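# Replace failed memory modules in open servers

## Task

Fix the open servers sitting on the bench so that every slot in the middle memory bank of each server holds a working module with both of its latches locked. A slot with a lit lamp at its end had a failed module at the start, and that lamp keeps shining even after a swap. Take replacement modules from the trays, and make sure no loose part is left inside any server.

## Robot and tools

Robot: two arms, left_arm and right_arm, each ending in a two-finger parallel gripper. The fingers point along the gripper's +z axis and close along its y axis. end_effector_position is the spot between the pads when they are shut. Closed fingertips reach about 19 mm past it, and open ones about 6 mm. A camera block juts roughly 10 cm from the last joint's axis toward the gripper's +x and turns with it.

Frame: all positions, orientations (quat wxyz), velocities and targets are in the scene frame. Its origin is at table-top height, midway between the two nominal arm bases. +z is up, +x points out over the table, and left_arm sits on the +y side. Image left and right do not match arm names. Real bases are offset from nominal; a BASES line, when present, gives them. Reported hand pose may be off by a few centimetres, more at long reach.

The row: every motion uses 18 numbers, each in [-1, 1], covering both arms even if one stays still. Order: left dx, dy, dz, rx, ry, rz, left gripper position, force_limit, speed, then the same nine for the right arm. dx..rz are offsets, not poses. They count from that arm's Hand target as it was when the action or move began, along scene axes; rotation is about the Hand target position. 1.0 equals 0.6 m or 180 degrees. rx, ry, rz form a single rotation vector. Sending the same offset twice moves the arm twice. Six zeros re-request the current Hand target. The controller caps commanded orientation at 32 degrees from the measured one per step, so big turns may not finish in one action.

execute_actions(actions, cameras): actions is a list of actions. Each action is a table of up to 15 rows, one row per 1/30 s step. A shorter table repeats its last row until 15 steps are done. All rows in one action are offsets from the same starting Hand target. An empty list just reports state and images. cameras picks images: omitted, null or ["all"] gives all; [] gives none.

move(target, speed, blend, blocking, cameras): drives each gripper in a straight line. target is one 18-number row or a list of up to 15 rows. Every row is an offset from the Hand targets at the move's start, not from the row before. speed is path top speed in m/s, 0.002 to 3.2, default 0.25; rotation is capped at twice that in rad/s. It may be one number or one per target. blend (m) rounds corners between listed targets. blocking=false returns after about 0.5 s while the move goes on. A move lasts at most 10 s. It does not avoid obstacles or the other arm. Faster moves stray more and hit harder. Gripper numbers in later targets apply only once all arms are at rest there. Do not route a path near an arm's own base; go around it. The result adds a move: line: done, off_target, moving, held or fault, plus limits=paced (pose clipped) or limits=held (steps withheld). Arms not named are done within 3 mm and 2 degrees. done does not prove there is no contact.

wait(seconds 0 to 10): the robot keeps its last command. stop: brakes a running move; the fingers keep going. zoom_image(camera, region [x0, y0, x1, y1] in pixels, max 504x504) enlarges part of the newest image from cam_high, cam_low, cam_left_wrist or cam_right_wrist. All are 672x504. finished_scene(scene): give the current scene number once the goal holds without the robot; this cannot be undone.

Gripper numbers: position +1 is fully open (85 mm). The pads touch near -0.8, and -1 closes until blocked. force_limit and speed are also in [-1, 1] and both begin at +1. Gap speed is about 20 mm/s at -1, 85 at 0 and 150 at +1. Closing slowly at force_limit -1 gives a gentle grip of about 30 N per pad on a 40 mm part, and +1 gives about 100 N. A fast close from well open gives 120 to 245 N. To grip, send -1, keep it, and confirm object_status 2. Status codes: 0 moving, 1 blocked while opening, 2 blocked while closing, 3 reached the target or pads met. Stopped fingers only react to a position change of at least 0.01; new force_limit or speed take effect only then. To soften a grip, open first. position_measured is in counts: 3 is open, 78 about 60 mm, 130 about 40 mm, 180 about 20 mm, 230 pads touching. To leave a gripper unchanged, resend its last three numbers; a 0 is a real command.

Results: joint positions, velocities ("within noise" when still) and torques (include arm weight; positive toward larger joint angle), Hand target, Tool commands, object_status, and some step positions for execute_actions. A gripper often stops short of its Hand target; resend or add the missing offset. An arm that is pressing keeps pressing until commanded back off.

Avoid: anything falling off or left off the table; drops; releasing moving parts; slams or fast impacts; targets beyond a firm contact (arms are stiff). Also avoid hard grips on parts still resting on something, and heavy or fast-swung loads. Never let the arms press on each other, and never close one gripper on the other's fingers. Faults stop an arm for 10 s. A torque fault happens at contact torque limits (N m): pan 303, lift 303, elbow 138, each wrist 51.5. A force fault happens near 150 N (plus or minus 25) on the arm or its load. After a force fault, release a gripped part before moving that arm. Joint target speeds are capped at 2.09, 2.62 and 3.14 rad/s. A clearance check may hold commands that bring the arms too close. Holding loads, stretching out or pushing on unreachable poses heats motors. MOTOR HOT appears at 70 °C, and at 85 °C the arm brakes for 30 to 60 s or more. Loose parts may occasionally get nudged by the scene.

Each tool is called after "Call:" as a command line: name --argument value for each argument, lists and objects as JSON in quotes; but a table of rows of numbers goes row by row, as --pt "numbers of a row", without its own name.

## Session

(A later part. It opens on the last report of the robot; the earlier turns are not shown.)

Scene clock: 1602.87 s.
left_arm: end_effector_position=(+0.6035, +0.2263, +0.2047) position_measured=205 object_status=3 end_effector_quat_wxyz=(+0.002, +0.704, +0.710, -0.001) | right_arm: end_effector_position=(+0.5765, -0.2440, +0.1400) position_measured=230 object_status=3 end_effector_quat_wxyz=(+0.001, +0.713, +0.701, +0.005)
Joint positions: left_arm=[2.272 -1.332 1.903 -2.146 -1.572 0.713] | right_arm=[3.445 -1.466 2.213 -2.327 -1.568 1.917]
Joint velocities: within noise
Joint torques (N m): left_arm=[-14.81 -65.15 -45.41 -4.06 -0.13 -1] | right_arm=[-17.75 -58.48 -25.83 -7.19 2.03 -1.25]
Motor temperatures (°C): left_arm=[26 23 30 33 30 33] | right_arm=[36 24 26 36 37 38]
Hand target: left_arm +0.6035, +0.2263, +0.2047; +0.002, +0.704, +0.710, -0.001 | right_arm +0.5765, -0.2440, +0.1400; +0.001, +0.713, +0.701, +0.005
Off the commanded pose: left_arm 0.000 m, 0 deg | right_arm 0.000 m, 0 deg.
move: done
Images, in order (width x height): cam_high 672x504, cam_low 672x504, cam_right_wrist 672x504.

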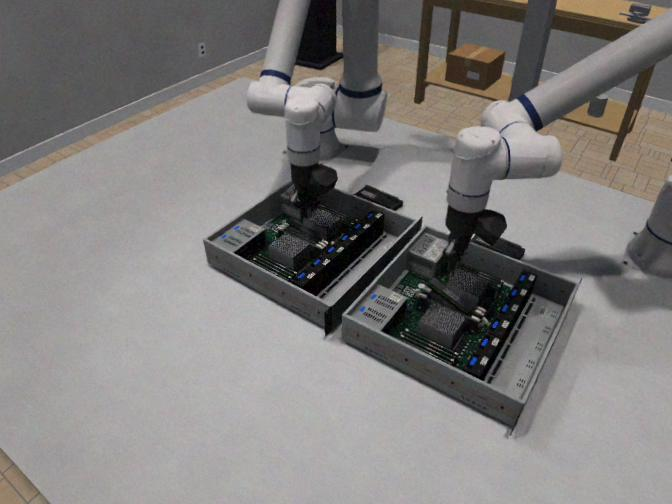

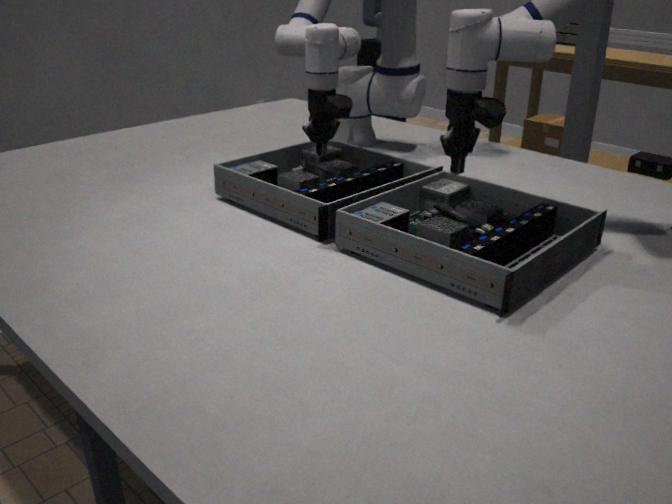

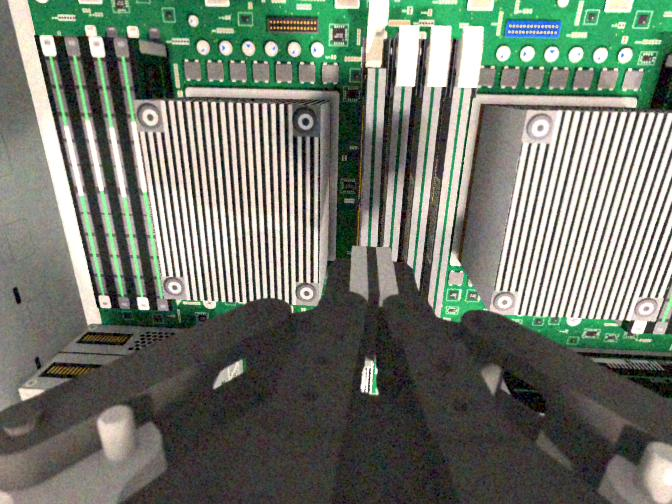

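Call:
move --pt "0 0 0.0 0 0 0 -0.6 -1 -1 0.002 0 0 -0.072 0 0.006 -0.5 -1 -1" --pt "0 0 0.0 0 0 0 -0.6 -1 -1 0.002 0 -0.0925 -0.072 0 0.006 -0.5 -1 -1" --speed 0.05 --cameras '[]'

Call:
move --target '[0,0,0.0,0,0,0,-0.6,-1,-1,0,0,0,0,0,0,-1,-0.3,-1]' --speed 0.08 --cameras '["cam_right_wrist","cam_high","cam_low"]'

Call:
zoom_image --camera "cam_right_wrist" --region '[310, 180, 450, 420]'

Call:
zoom_image --camera "cam_low" --region '[280, 120, 380, 200]'

Scene clock: 1621.80 s.
left_arm: end_effector_position=(+0.6035, +0.2263, +0.2047) position_measured=205 object_status=3 end_effector_quat_wxyz=(+0.002, +0.704, +0.710, -0.001) | right_arm: end_effector_position=(+0.5779, -0.2439, +0.0850) position_measured=192 object_status=3 end_effector_quat_wxyz=(+0.081, +0.702, +0.703, -0.074)
Joint positions: left_arm=[2.272 -1.332 1.903 -2.146 -1.572 0.713] | right_arm=[3.538 -1.337 2.178 -2.33 -1.776 1.998]
Joint velocities: within noise
Joint torques (N m): left_arm=[-15.42 -65.43 -44.12 -4.13 -0.05 -0.72] | right_arm=[13.1 -0.81 -1.62 -5.18 4.85 1.85]
Motor temperatures (°C): left_arm=[26 23 30 33 30 33] | right_arm=[36 24 26 36 37 38]
Hand target: left_arm +0.6035, +0.2263, +0.2047; +0.002, +0.704, +0.710, -0.001 | right_arm +0.5777, -0.2440, +0.0845; +0.081, +0.702, +0.703, -0.074
Off the commanded pose: left_arm 0.000 m, 0 deg | right_arm 0.001 m, 0 deg.
move: done
No camera images: "cameras" was empty.

Scene clock: 1622.30 s.
left_arm: end_effector_position=(+0.6035, +0.2263, +0.2047) position_measured=205 object_status=3 end_effector_quat_wxyz=(+0.002, +0.704, +0.710, -0.001) | right_arm: end_effector_position=(+0.5778, -0.2439, +0.0846) position_measured=202 object_status=0 end_effector_quat_wxyz=(+0.081, +0.702, +0.703, -0.074)
Joint positions: left_arm=[2.272 -1.332 1.903 -2.146 -1.572 0.713] | right_arm=[3.538 -1.336 2.178 -2.331 -1.776 1.998]
Joint velocities: within noise
Joint torques (N m): left_arm=[-14.3 -66.6 -45.46 -4.14 -0.1 -1.23] | right_arm=[11.28 2.29 15.39 6.14 13.53 1.47]
Motor temperatures (°C): left_arm=[26 23 30 33 30 33] | right_arm=[36 24 26 36 37 38]
Hand target: left_arm +0.6035, +0.2263, +0.2047; +0.002, +0.704, +0.710, -0.001 | right_arm +0.5777, -0.2440, +0.0845; +0.081, +0.702, +0.703, -0.074
Off the commanded pose: left_arm 0.000 m, 0 deg | right_arm 0.000 m, 0 deg.
move: done
Images, in order (width x height): cam_high 672x504, cam_low 672x504, cam_right_wrist 672x504.

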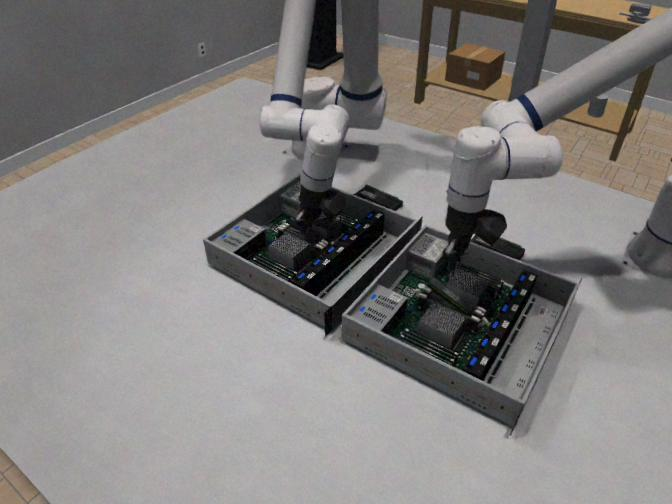

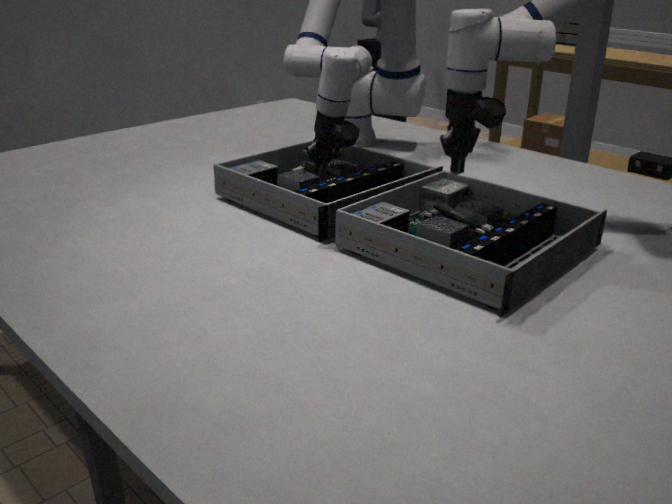

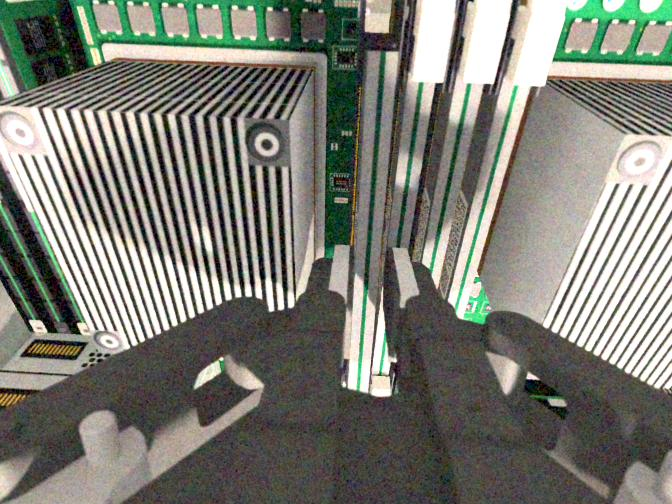

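Scaled by 2.100 from the camera's 672x504 image, which has a finer 960x720 frame.

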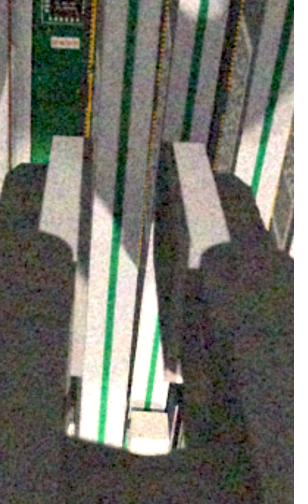

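Scaled by 5.040 from the camera's 672x504 image, which has a finer 960x720 frame.

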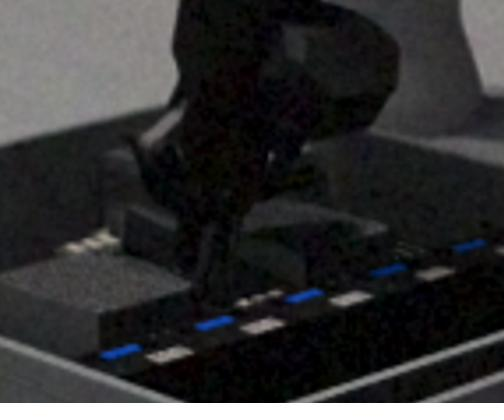

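Call:
wait --seconds 0.7 --cameras '["cam_right_wrist"]'

Call:
zoom_image --camera "cam_right_wrist" --region '[310, 180, 450, 420]'

Scene clock: 1630.23 s.
left_arm: end_effector_position=(+0.6035, +0.2263, +0.2047) position_measured=205 object_status=3 end_effector_quat_wxyz=(+0.002, +0.704, +0.710, -0.001) | right_arm: end_effector_position=(+0.5777, -0.2440, +0.0845) position_measured=202 object_status=2 end_effector_quat_wxyz=(+0.081, +0.702, +0.703, -0.074)
Joint positions: left_arm=[2.272 -1.332 1.903 -2.146 -1.572 0.713] | right_arm=[3.538 -1.336 2.178 -2.331 -1.776 1.998]
Joint velocities: within noise
Joint torques (N m): left_arm=[-14 -65 -44.07 -3.98 -0.07 -0.97] | right_arm=[12.9 7.74 17 6.11 13.61 -1.77]
Motor temperatures (°C): left_arm=[26 23 30 33 30 33] | right_arm=[36 24 26 36 37 38]
Hand target: left_arm +0.6035, +0.2263, +0.2047; +0.002, +0.704, +0.710, -0.001 | right_arm +0.5777, -0.2440, +0.0845; +0.081, +0.702, +0.703, -0.074
Tool commands: left_gripper/position=-0.6 left_gripper/force_limit=-1.0 left_gripper/speed=-1.0 right_gripper/position=-1.0 right_gripper/force_limit=-0.3 right_gripper/speed=-1.0
Off the commanded pose: left_arm 0.000 m, 0 deg | right_arm 0.000 m, 0 deg.
wait: 0.70 s; at rest from the start
Images, in order (width x height): cam_right_wrist 672x504.

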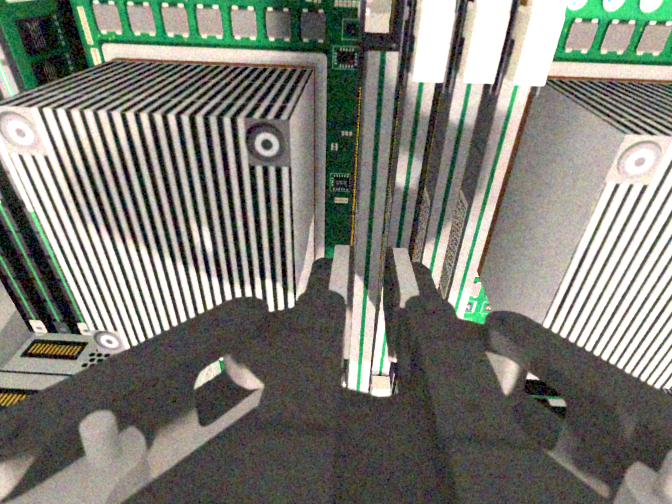

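Scaled by 2.100 from the camera's 672x504 image, which has a finer 960x720 frame.

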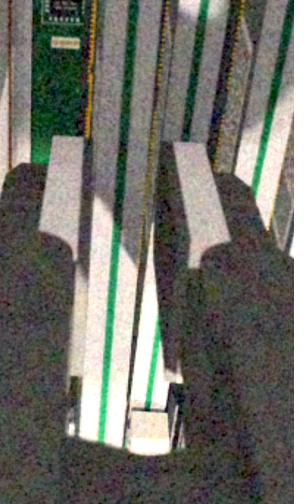

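Call:
move --pt "0 0 0.0 0 0 0 -0.6 -1 -1 0 0 0 0 0 0 -0.5 -1 -1" --pt "0 0 0.0 0 0 0 -0.6 -1 -1 0 0 0.075 0 0 0 -0.55 -1 -1" --pt "0 0 0.0 0 0 0 -0.6 -1 -1 0.001 -0.0883 0.065 0.072 0 0 -0.55 -1 -1" --pt "0 0 0.0 0 0 0 -0.6 -1 -1 0.001 -0.0883 0.031 0.072 0 0 -0.55 -1 -1" --speed 0.08 --cameras '["cam_right_wrist","cam_high"]'

Call:
zoom_image --camera "cam_right_wrist" --region '[310, 150, 460, 400]'

Call:
zoom_image --camera "cam_high" --region '[270, 195, 340, 255]'

Scene clock: 1654.40 s.
left_arm: end_effector_position=(+0.6035, +0.2263, +0.2047) position_measured=205 object_status=3 end_effector_quat_wxyz=(+0.002, +0.704, +0.710, -0.001) | right_arm: end_effector_position=(+0.5783, -0.2969, +0.1032) position_measured=199 object_status=3 end_effector_quat_wxyz=(+0.001, +0.707, +0.707, +0.005)
Joint positions: left_arm=[2.272 -1.332 1.903 -2.146 -1.572 0.713] | right_arm=[3.358 -1.454 2.292 -2.419 -1.567 1.81]
Joint velocities: within noise
Joint torques (N m): left_arm=[-12.78 -65.49 -43.56 -4.35 -0.39 -0.88] | right_arm=[-13.93 -33.95 -25.06 -7.32 0.94 -1.38]
Motor temperatures (°C): left_arm=[26 23 30 33 30 33] | right_arm=[36 24 26 36 37 38]
Hand target: left_arm +0.6035, +0.2263, +0.2047; +0.002, +0.704, +0.710, -0.001 | right_arm +0.5783, -0.2969, +0.1031; +0.001, +0.707, +0.707, +0.005
Off the commanded pose: left_arm 0.000 m, 0 deg | right_arm 0.000 m, 0 deg.
move: done
Images, in order (width x height): cam_high 672x504, cam_right_wrist 672x504.

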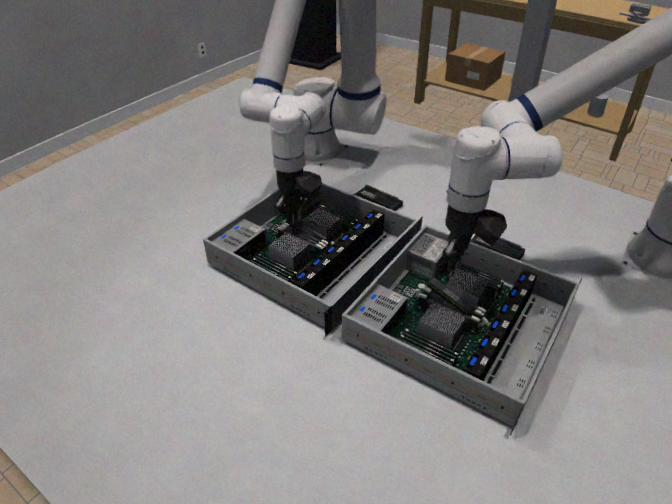

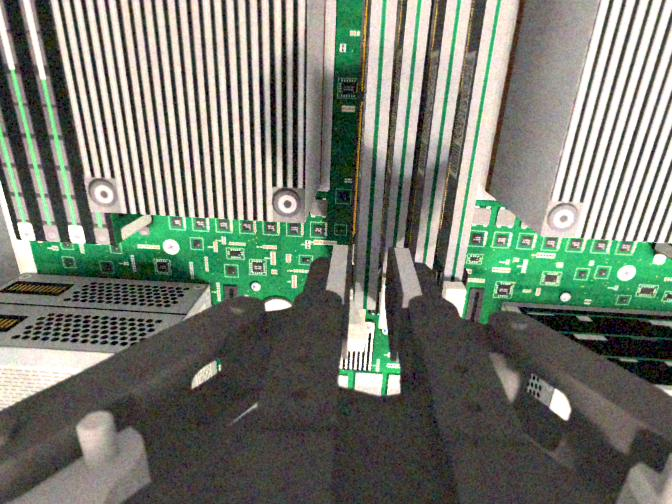

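Scaled by 2.016 from the camera's 672x504 image, which has a finer 960x720 frame.

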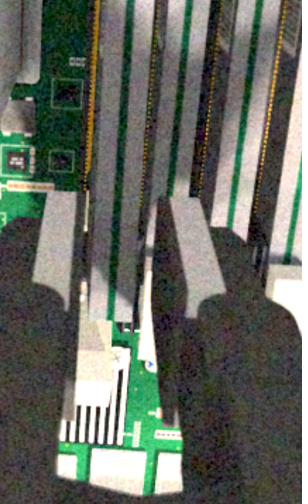

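Scaled by 7.200 from the camera's 672x504 image, which has a finer 960x720 frame.

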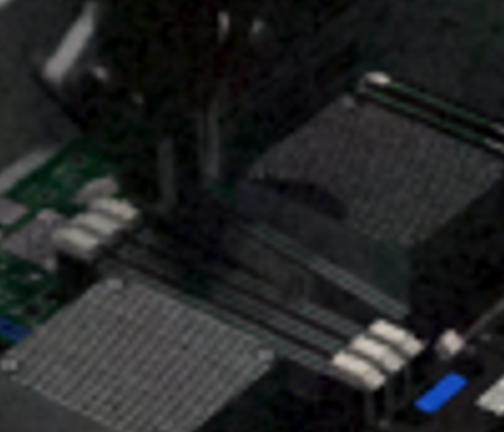

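Call:
move --pt "0 0 0.0 0 0 0 -0.6 -1 -1 -0.0015 0 -0.003 0 0 0 -1 0 -1" --pt "0 0 0.0 0 0 0 -0.6 -1 -1 -0.0015 0 0.005 0 0 0 -1 0 -1" --speed 0.04 --cameras '["cam_right_wrist","cam_high"]'

Call:
zoom_image --camera "cam_right_wrist" --region '[310, 150, 460, 400]'

Call:
zoom_image --camera "cam_high" --region '[270, 195, 340, 255]'

Scene clock: 1665.43 s.
left_arm: end_effector_position=(+0.6035, +0.2263, +0.2047) position_measured=205 object_status=3 end_effector_quat_wxyz=(+0.002, +0.704, +0.710, -0.001) | right_arm: end_effector_position=(+0.5774, -0.2969, +0.1060) position_measured=214 object_status=2 end_effector_quat_wxyz=(+0.001, +0.707, +0.707, +0.005)
Joint positions: left_arm=[2.272 -1.332 1.903 -2.146 -1.572 0.713] | right_arm=[3.358 -1.46 2.291 -2.413 -1.567 1.811]
Joint velocities: within noise
Joint torques (N m): left_arm=[-12.68 -64.08 -43.66 -4.15 -0.34 -0.66] | right_arm=[10.17 -65.55 -59.45 -5.63 -3.21 2.2]
Motor temperatures (°C): left_arm=[26 23 30 33 30 33] | right_arm=[35 24 26 36 37 38]
Hand target: left_arm +0.6035, +0.2263, +0.2047; +0.002, +0.704, +0.710, -0.001 | right_arm +0.5774, -0.2969, +0.1061; +0.001, +0.707, +0.707, +0.005
Off the commanded pose: left_arm 0.000 m, 0 deg | right_arm 0.000 m, 0 deg.
move: done
Images, in order (width x height): cam_high 672x504, cam_right_wrist 672x504.

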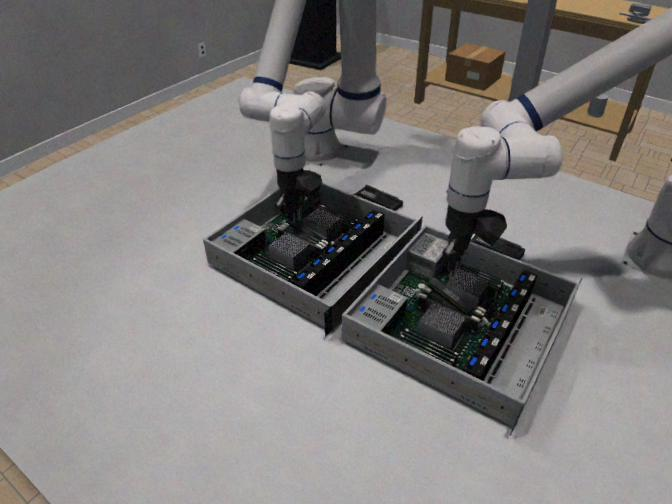

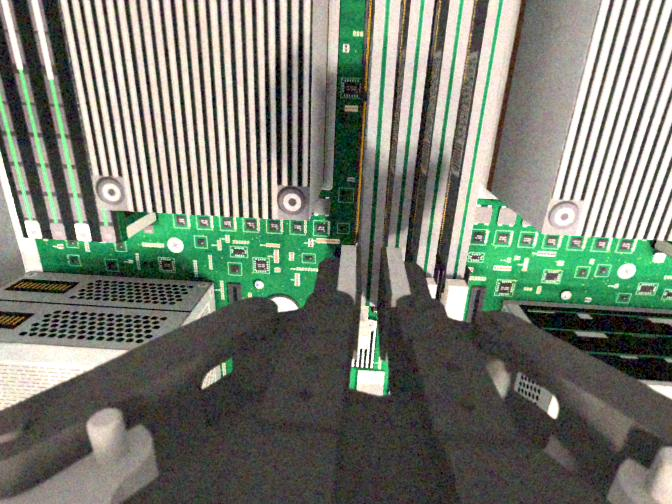

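Scaled by 2.016 from the camera's 672x504 image, which has a finer 960x720 frame.

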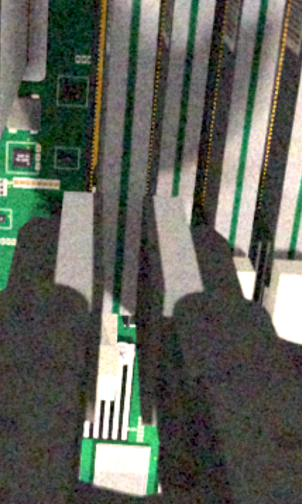

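Scaled by 7.200 from the camera's 672x504 image, which has a finer 960x720 frame.

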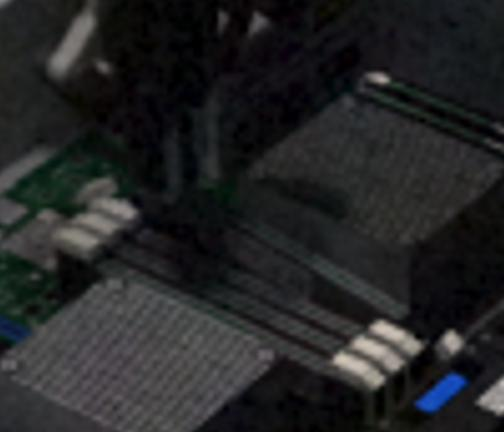

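Call:
move --pt "0 0 0.0 0 0 0 -0.6 -1 -1 -0.0033 0 0 0 0 0 -1 0 -1" --pt "0 0 0.0 0 0 0 -0.6 -1 -1 -0.0033 0.001 -0.012 0 0 0 -1 0 -1" --speed 0.02 --cameras '["cam_right_wrist","cam_high"]'

Call:
zoom_image --camera "cam_right_wrist" --region '[310, 150, 460, 400]'

Call:
zoom_image --camera "cam_high" --region '[270, 195, 340, 255]'

Scene clock: 1678.90 s.
left_arm: end_effector_position=(+0.6035, +0.2263, +0.2047) position_measured=205 object_status=3 end_effector_quat_wxyz=(+0.002, +0.704, +0.710, -0.001) | right_arm: end_effector_position=(+0.5754, -0.2963, +0.0991) position_measured=214 object_status=2 end_effector_quat_wxyz=(+0.001, +0.707, +0.707, +0.006)
Joint positions: left_arm=[2.272 -1.332 1.903 -2.146 -1.572 0.713] | right_arm=[3.36 -1.451 2.298 -2.429 -1.567 1.813]
Joint velocities: within noise
Joint torques (N m): left_arm=[-11.55 -65.54 -44.16 -4.12 0.02 -0.56] | right_arm=[19.04 -7.25 7.15 0.25 -1.37 2.33]
Motor temperatures (°C): left_arm=[26 23 30 33 30 33] | right_arm=[35 24 26 36 37 38]
Hand target: left_arm +0.6035, +0.2263, +0.2047; +0.002, +0.704, +0.710, -0.001 | right_arm +0.5754, -0.2963, +0.0989; +0.001, +0.707, +0.707, +0.005
Off the commanded pose: left_arm 0.000 m, 0 deg | right_arm 0.000 m, 0 deg.
move: done
Images, in order (width x height): cam_high 672x504, cam_right_wrist 672x504.

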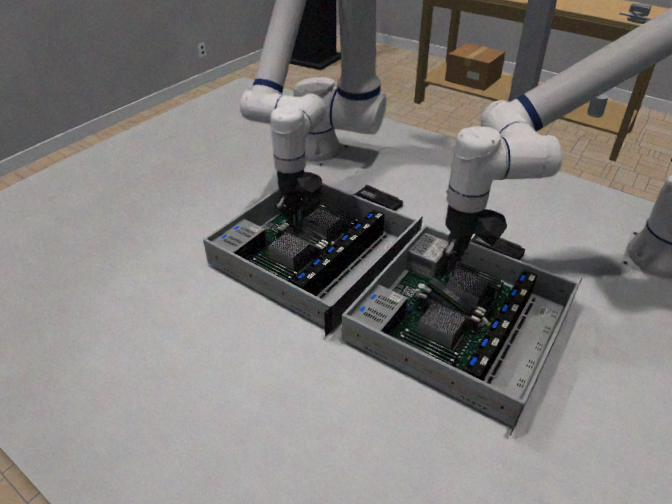

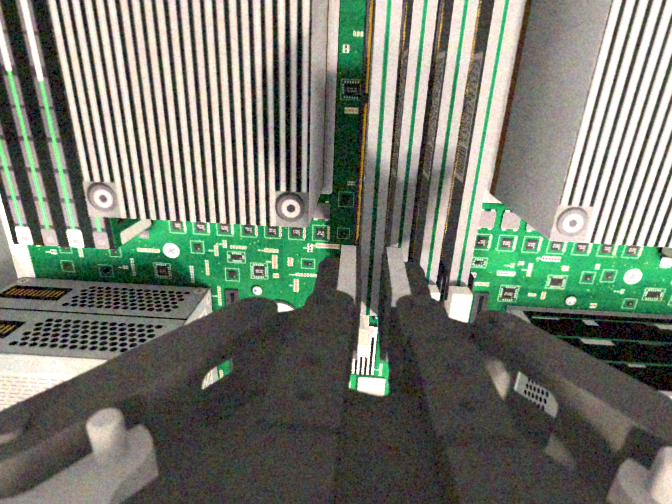

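Scaled by 2.016 from the camera's 672x504 image, which has a finer 960x720 frame.

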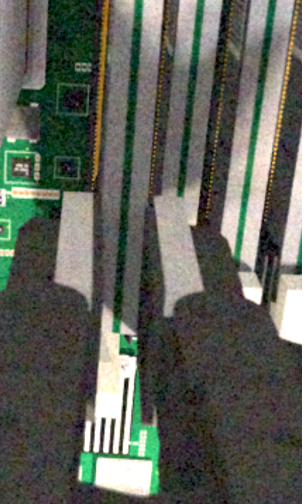

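Scaled by 7.200 from the camera's 672x504 image, which has a finer 960x720 frame.

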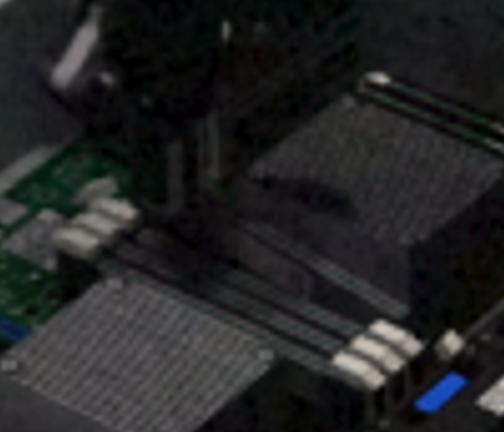

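Call:
move --target '[0,0,0.0,0,0,0,-0.6,-1,-1,-0.0015,0.001,-0.006,0,0,0,-1,0,-1]' --speed 0.01 --cameras '["cam_right_wrist","cam_high"]'

Call:
zoom_image --camera "cam_right_wrist" --region '[310, 150, 460, 400]'

Call:
zoom_image --camera "cam_high" --region '[270, 195, 340, 255]'

Scene clock: 1695.63 s.
left_arm: end_effector_position=(+0.6035, +0.2263, +0.2047) position_measured=205 object_status=3 end_effector_quat_wxyz=(+0.002, +0.704, +0.710, -0.001) | right_arm: end_effector_position=(+0.5746, -0.2958, +0.0955) position_measured=214 object_status=2 end_effector_quat_wxyz=(+0.001, +0.707, +0.707, +0.006)
Joint positions: left_arm=[2.272 -1.332 1.903 -2.146 -1.572 0.713] | right_arm=[3.361 -1.445 2.302 -2.438 -1.567 1.814]
Joint velocities: within noise
Joint torques (N m): left_arm=[-10.68 -65.14 -42.95 -4.15 -0.01 -0.66] | right_arm=[27.01 -3.59 20.89 6.21 2.04 2.45]
Motor temperatures (°C): left_arm=[26 23 30 33 30 33] | right_arm=[35 24 26 36 37 38]
Hand target: left_arm +0.6035, +0.2263, +0.2047; +0.002, +0.704, +0.710, -0.001 | right_arm +0.5745, -0.2957, +0.0953; +0.001, +0.707, +0.707, +0.005
Off the commanded pose: left_arm 0.000 m, 0 deg | right_arm 0.000 m, 0 deg.
move: done
Images, in order (width x height): cam_high 672x504, cam_right_wrist 672x504.

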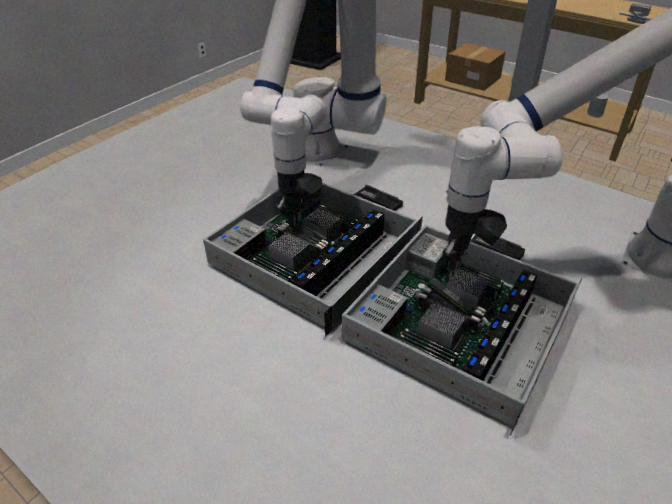

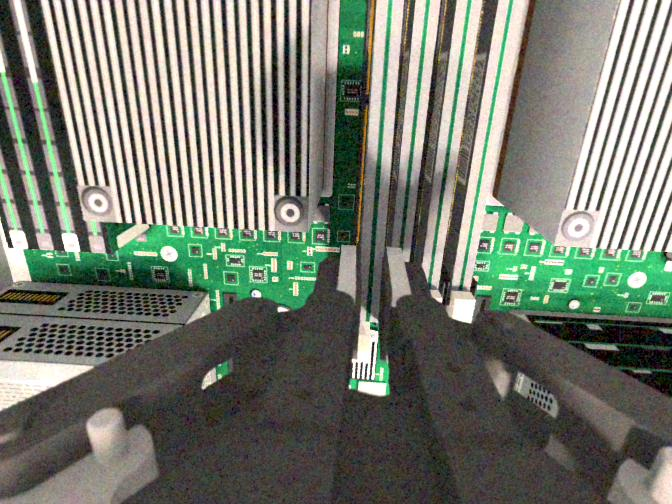

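Scaled by 2.016 from the camera's 672x504 image, which has a finer 960x720 frame.

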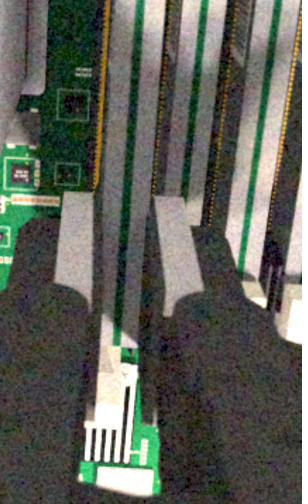

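Scaled by 7.200 from the camera's 672x504 image, which has a finer 960x720 frame.

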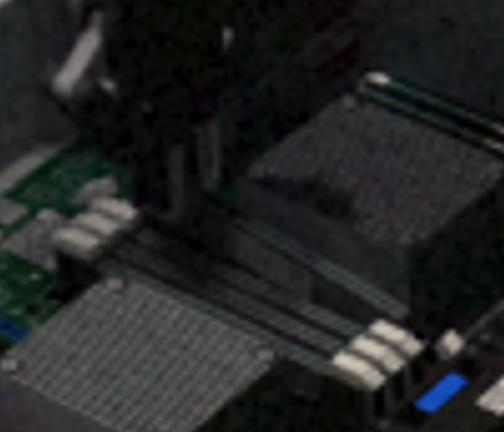

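Call:
move --pt "0 0 0.0 0 0 0 -0.6 -1 -1 0 0 0.006 0 0 0 -1 0 -1" --pt "0 0 0.0 0 0 0 -0.6 -1 -1 -0.004 0 0.006 0 0 0 -1 0 -1" --pt "0 0 0.0 0 0 0 -0.6 -1 -1 -0.004 0 -0.006 0 0 0 -1 0 -1" --speed 0.02 --cameras '["cam_right_wrist","cam_high"]'

Call:
zoom_image --camera "cam_right_wrist" --region '[310, 150, 460, 400]'

Call:
zoom_image --camera "cam_high" --region '[270, 195, 340, 255]'

Scene clock: 1722.43 s.
left_arm: end_effector_position=(+0.6035, +0.2263, +0.2047) position_measured=205 object_status=3 end_effector_quat_wxyz=(+0.002, +0.704, +0.710, -0.001) | right_arm: end_effector_position=(+0.5722, -0.2957, +0.0919) position_measured=214 object_status=2 end_effector_quat_wxyz=(+0.001, +0.707, +0.707, +0.006)
Joint positions: left_arm=[2.272 -1.332 1.903 -2.146 -1.572 0.713] | right_arm=[3.362 -1.443 2.308 -2.447 -1.567 1.815]
Joint velocities: within noise
Joint torques (N m): left_arm=[-11.98 -66.19 -42.97 -4.04 0.01 -0.56] | right_arm=[25.77 3.8 50.37 16.92 6.14 2.29]
Motor temperatures (°C): left_arm=[26 23 30 33 30 33] | right_arm=[35 24 26 36 37 38]
Hand target: left_arm +0.6035, +0.2263, +0.2047; +0.002, +0.704, +0.710, -0.001 | right_arm +0.5721, -0.2957, +0.0917; +0.001, +0.707, +0.707, +0.005
Off the commanded pose: left_arm 0.000 m, 0 deg | right_arm 0.000 m, 0 deg.
move: done
Images, in order (width x height): cam_high 672x504, cam_right_wrist 672x504.

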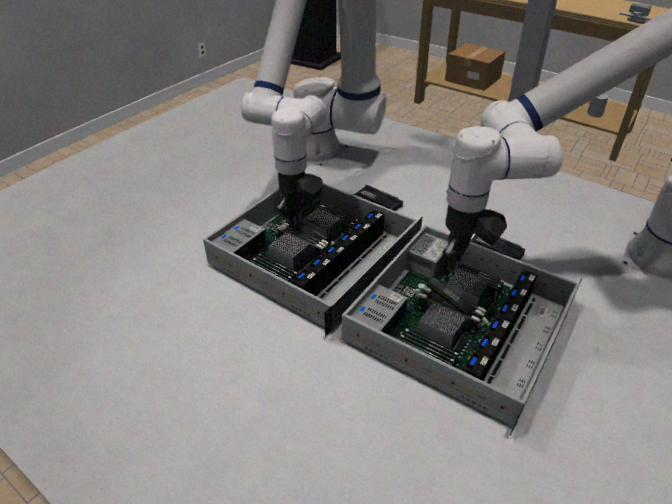

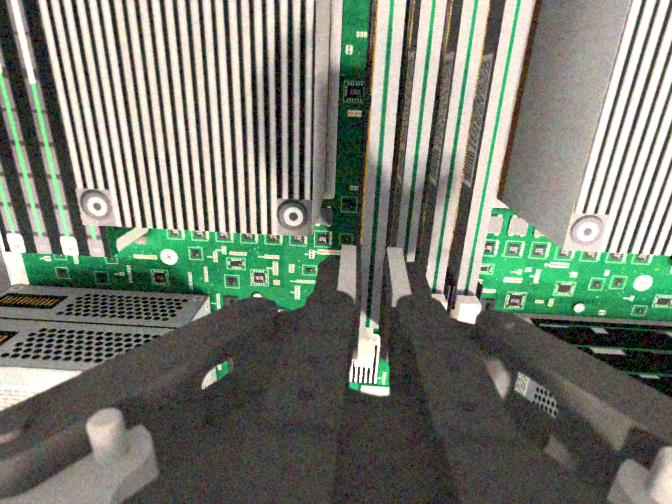

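Scaled by 2.016 from the camera's 672x504 image, which has a finer 960x720 frame.

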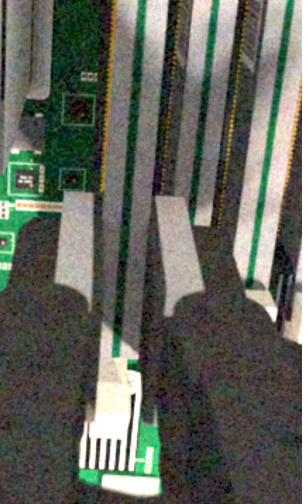

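Scaled by 7.200 from the camera's 672x504 image, which has a finer 960x720 frame.

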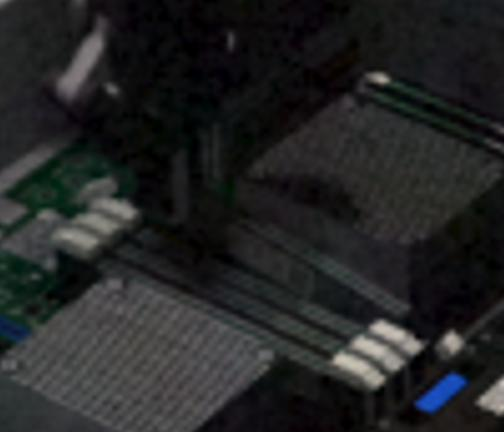

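Call:
move --pt "0 0 0.0 0 0 0 -0.6 -1 -1 0 0 0.002 0 0 0 -0.55 -1 -1" --pt "0 0 0.0 0 0 0 -0.6 -1 -1 0 0 0.06 0 0 0 -0.55 -1 -1" --pt "0 0 0.0 0 0 0 -0.6 -1 -1 0.0 -0.06 0.06 0 0 0 -0.55 -1 -1" --speed 0.08 --cameras '["cam_right_wrist","cam_high"]'

Call:
zoom_image --camera "cam_right_wrist" --region '[310, 100, 460, 250]'

Call:
zoom_image --camera "cam_high" --region '[270, 195, 340, 255]'

Scene clock: 1740.70 s.
left_arm: end_effector_position=(+0.6035, +0.2263, +0.2047) position_measured=205 object_status=3 end_effector_quat_wxyz=(+0.002, +0.704, +0.710, -0.001) | right_arm: end_effector_position=(+0.5721, -0.3316, +0.1277) position_measured=198 object_status=3 end_effector_quat_wxyz=(+0.001, +0.707, +0.707, +0.005)
Joint positions: left_arm=[2.272 -1.332 1.903 -2.146 -1.572 0.713] | right_arm=[3.3 -1.528 2.313 -2.366 -1.567 1.752]
Joint velocities: within noise
Joint torques (N m): left_arm=[-11.01 -64.96 -42.68 -4.28 0.01 -0.57] | right_arm=[-15.38 -53.68 -25.45 -6.43 1.16 -1.74]
Motor temperatures (°C): left_arm=[26 23 30 33 30 33] | right_arm=[35 24 26 36 36 38]
Hand target: left_arm +0.6035, +0.2263, +0.2047; +0.002, +0.704, +0.710, -0.001 | right_arm +0.5721, -0.3317, +0.1277; +0.001, +0.707, +0.707, +0.005
Off the commanded pose: left_arm 0.000 m, 0 deg | right_arm 0.000 m, 0 deg.
move: done
Images, in order (width x height): cam_high 672x504, cam_right_wrist 672x504.

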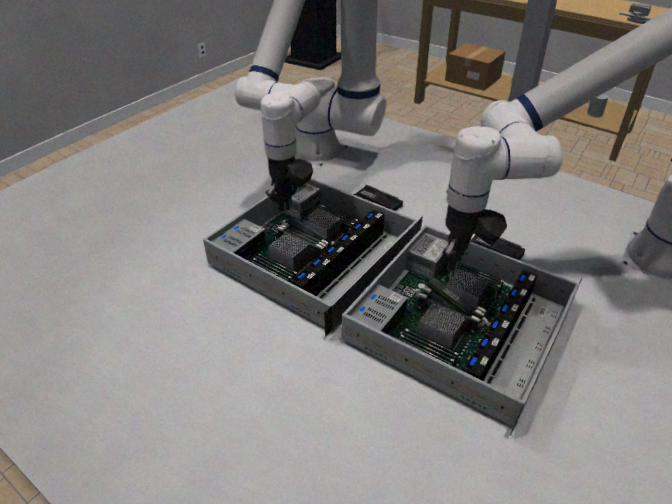

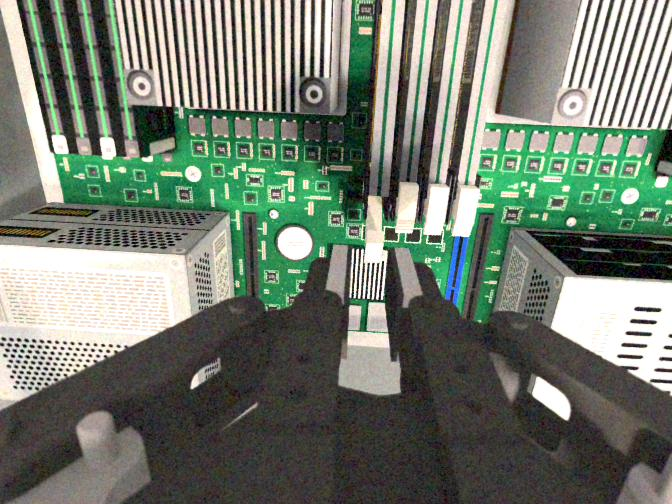

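Scaled by 3.360 from the camera's 672x504 image, which has a finer 960x720 frame.

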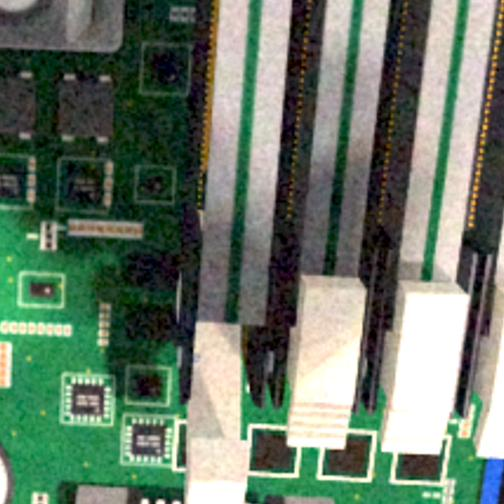

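Scaled by 7.200 from the camera's 672x504 image, which has a finer 960x720 frame.

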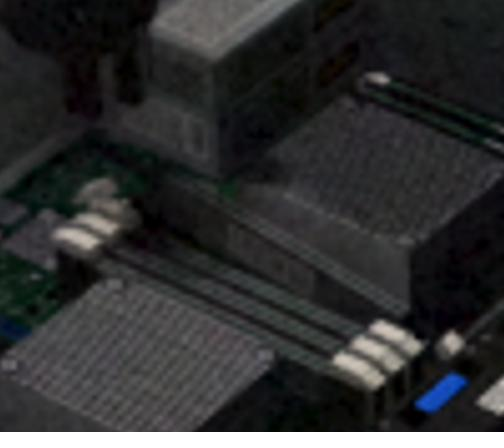

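Call:
move --target '[0,0,0.0,0,0,0,-0.6,-1,-1,0,0.0,0.12,0,0,0,-0.55,-1,-1]' --cameras '["cam_right_wrist"]'

Call:
zoom_image --camera "cam_right_wrist" --region '[310, 60, 460, 210]'

Scene clock: 1755.97 s.
left_arm: end_effector_position=(+0.6035, +0.2263, +0.2047) position_measured=205 object_status=3 end_effector_quat_wxyz=(+0.002, +0.704, +0.710, -0.001) | right_arm: end_effector_position=(+0.5721, -0.3317, +0.1996) position_measured=198 object_status=3 end_effector_quat_wxyz=(+0.001, +0.707, +0.707, +0.005)
Joint positions: left_arm=[2.272 -1.332 1.903 -2.146 -1.572 0.713] | right_arm=[3.299 -1.628 2.246 -2.2 -1.567 1.752]
Joint velocities: within noise
Joint torques (N m): left_arm=[-9.33 -66.91 -42.09 -4.22 0.01 -0.62] | right_arm=[-14.51 -49.72 -49.55 -2.14 -0.36 -1.37]
Motor temperatures (°C): left_arm=[26 23 30 32 30 33] | right_arm=[35 24 26 36 36 38]
Hand target: left_arm +0.6035, +0.2263, +0.2047; +0.002, +0.704, +0.710, -0.001 | right_arm +0.5721, -0.3317, +0.1997; +0.001, +0.707, +0.707, +0.005
Off the commanded pose: left_arm 0.000 m, 0 deg | right_arm 0.000 m, 0 deg.
move: done
Images, in order (width x height): cam_right_wrist 672x504.

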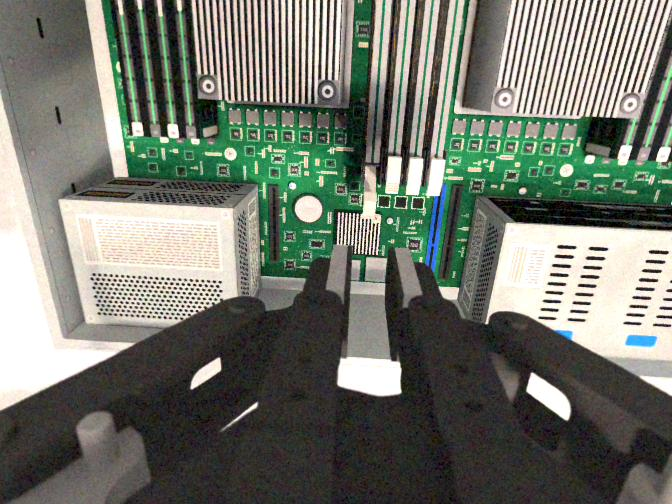

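Scaled by 3.360 from the camera's 672x504 image, which has a finer 960x720 frame.

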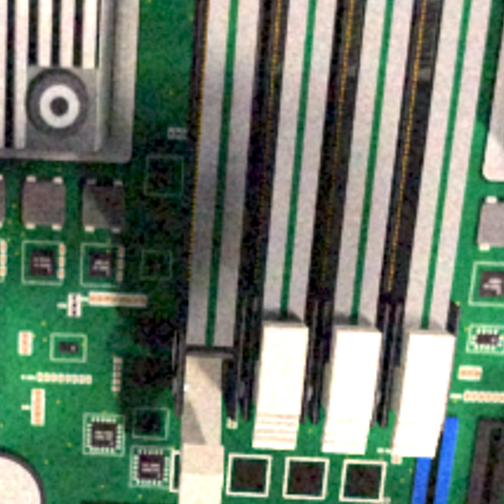

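Call:
move --pt "0 0 0.0 0 0 0 -0.6 -1 -1 0.0105 0.126 -0.12 0 0.0 0 -0.6 -1 -1" --pt "0 0 0.0 0 0 0 -0.6 -1 -1 0.0105 0.126 -0.185 0 0.0 0 -0.6 -1 -1" --speed 0.08 --cameras '["cam_right_wrist","cam_high"]'

Call:
zoom_image --camera "cam_right_wrist" --region '[310, 180, 460, 400]'

Call:
zoom_image --camera "cam_high" --region '[270, 195, 340, 255]'

Scene clock: 1824.70 s.
left_arm: end_effector_position=(+0.6035, +0.2263, +0.2047) position_measured=205 object_status=3 end_effector_quat_wxyz=(+0.002, +0.704, +0.710, -0.001) | right_arm: end_effector_position=(+0.5784, -0.2562, +0.0888) position_measured=205 object_status=3 end_effector_quat_wxyz=(+0.001, +0.707, +0.707, +0.005)
Joint positions: left_arm=[2.272 -1.332 1.903 -2.146 -1.572 0.713] | right_arm=[3.425 -1.398 2.261 -2.444 -1.568 1.878]
Joint velocities: within noise
Joint torques (N m): left_arm=[-11.78 -64.32 -42.47 -3.78 0.01 -0.59] | right_arm=[8.69 -39.11 -25.08 -8.14 -3.31 2.57]
Motor temperatures (°C): left_arm=[26 23 29 32 30 32] | right_arm=[35 24 25 36 36 37]
Hand target: left_arm +0.6035, +0.2263, +0.2047; +0.002, +0.704, +0.710, -0.001 | right_arm +0.5784, -0.2561, +0.0887; +0.001, +0.707, +0.707, +0.005
Off the commanded pose: left_arm 0.000 m, 0 deg | right_arm 0.000 m, 0 deg.
move: done
Images, in order (width x height): cam_high 672x504, cam_right_wrist 672x504.

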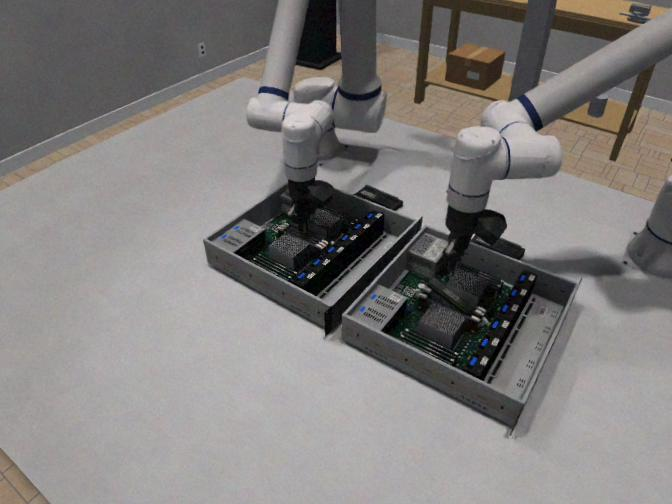

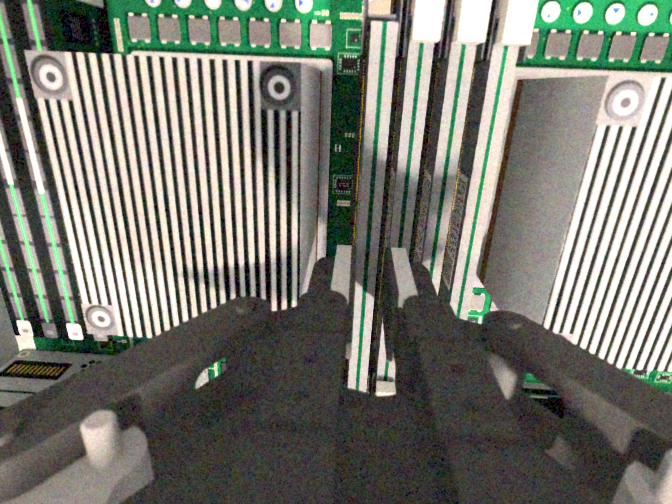

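Scaled by 2.291 from the camera's 672x504 image, which has a finer 960x720 frame.

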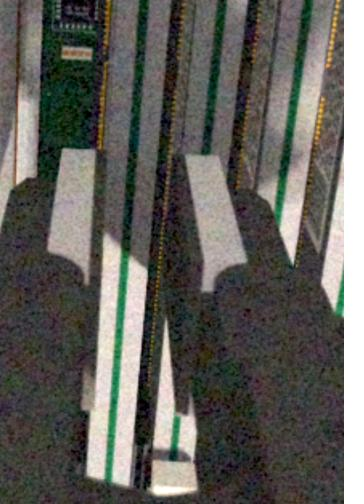

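Scaled by 7.200 from the camera's 672x504 image, which has a finer 960x720 frame.

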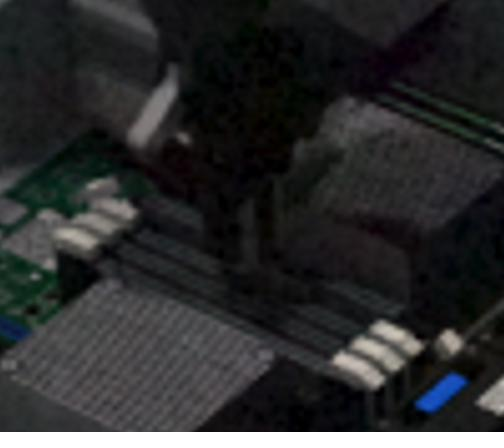

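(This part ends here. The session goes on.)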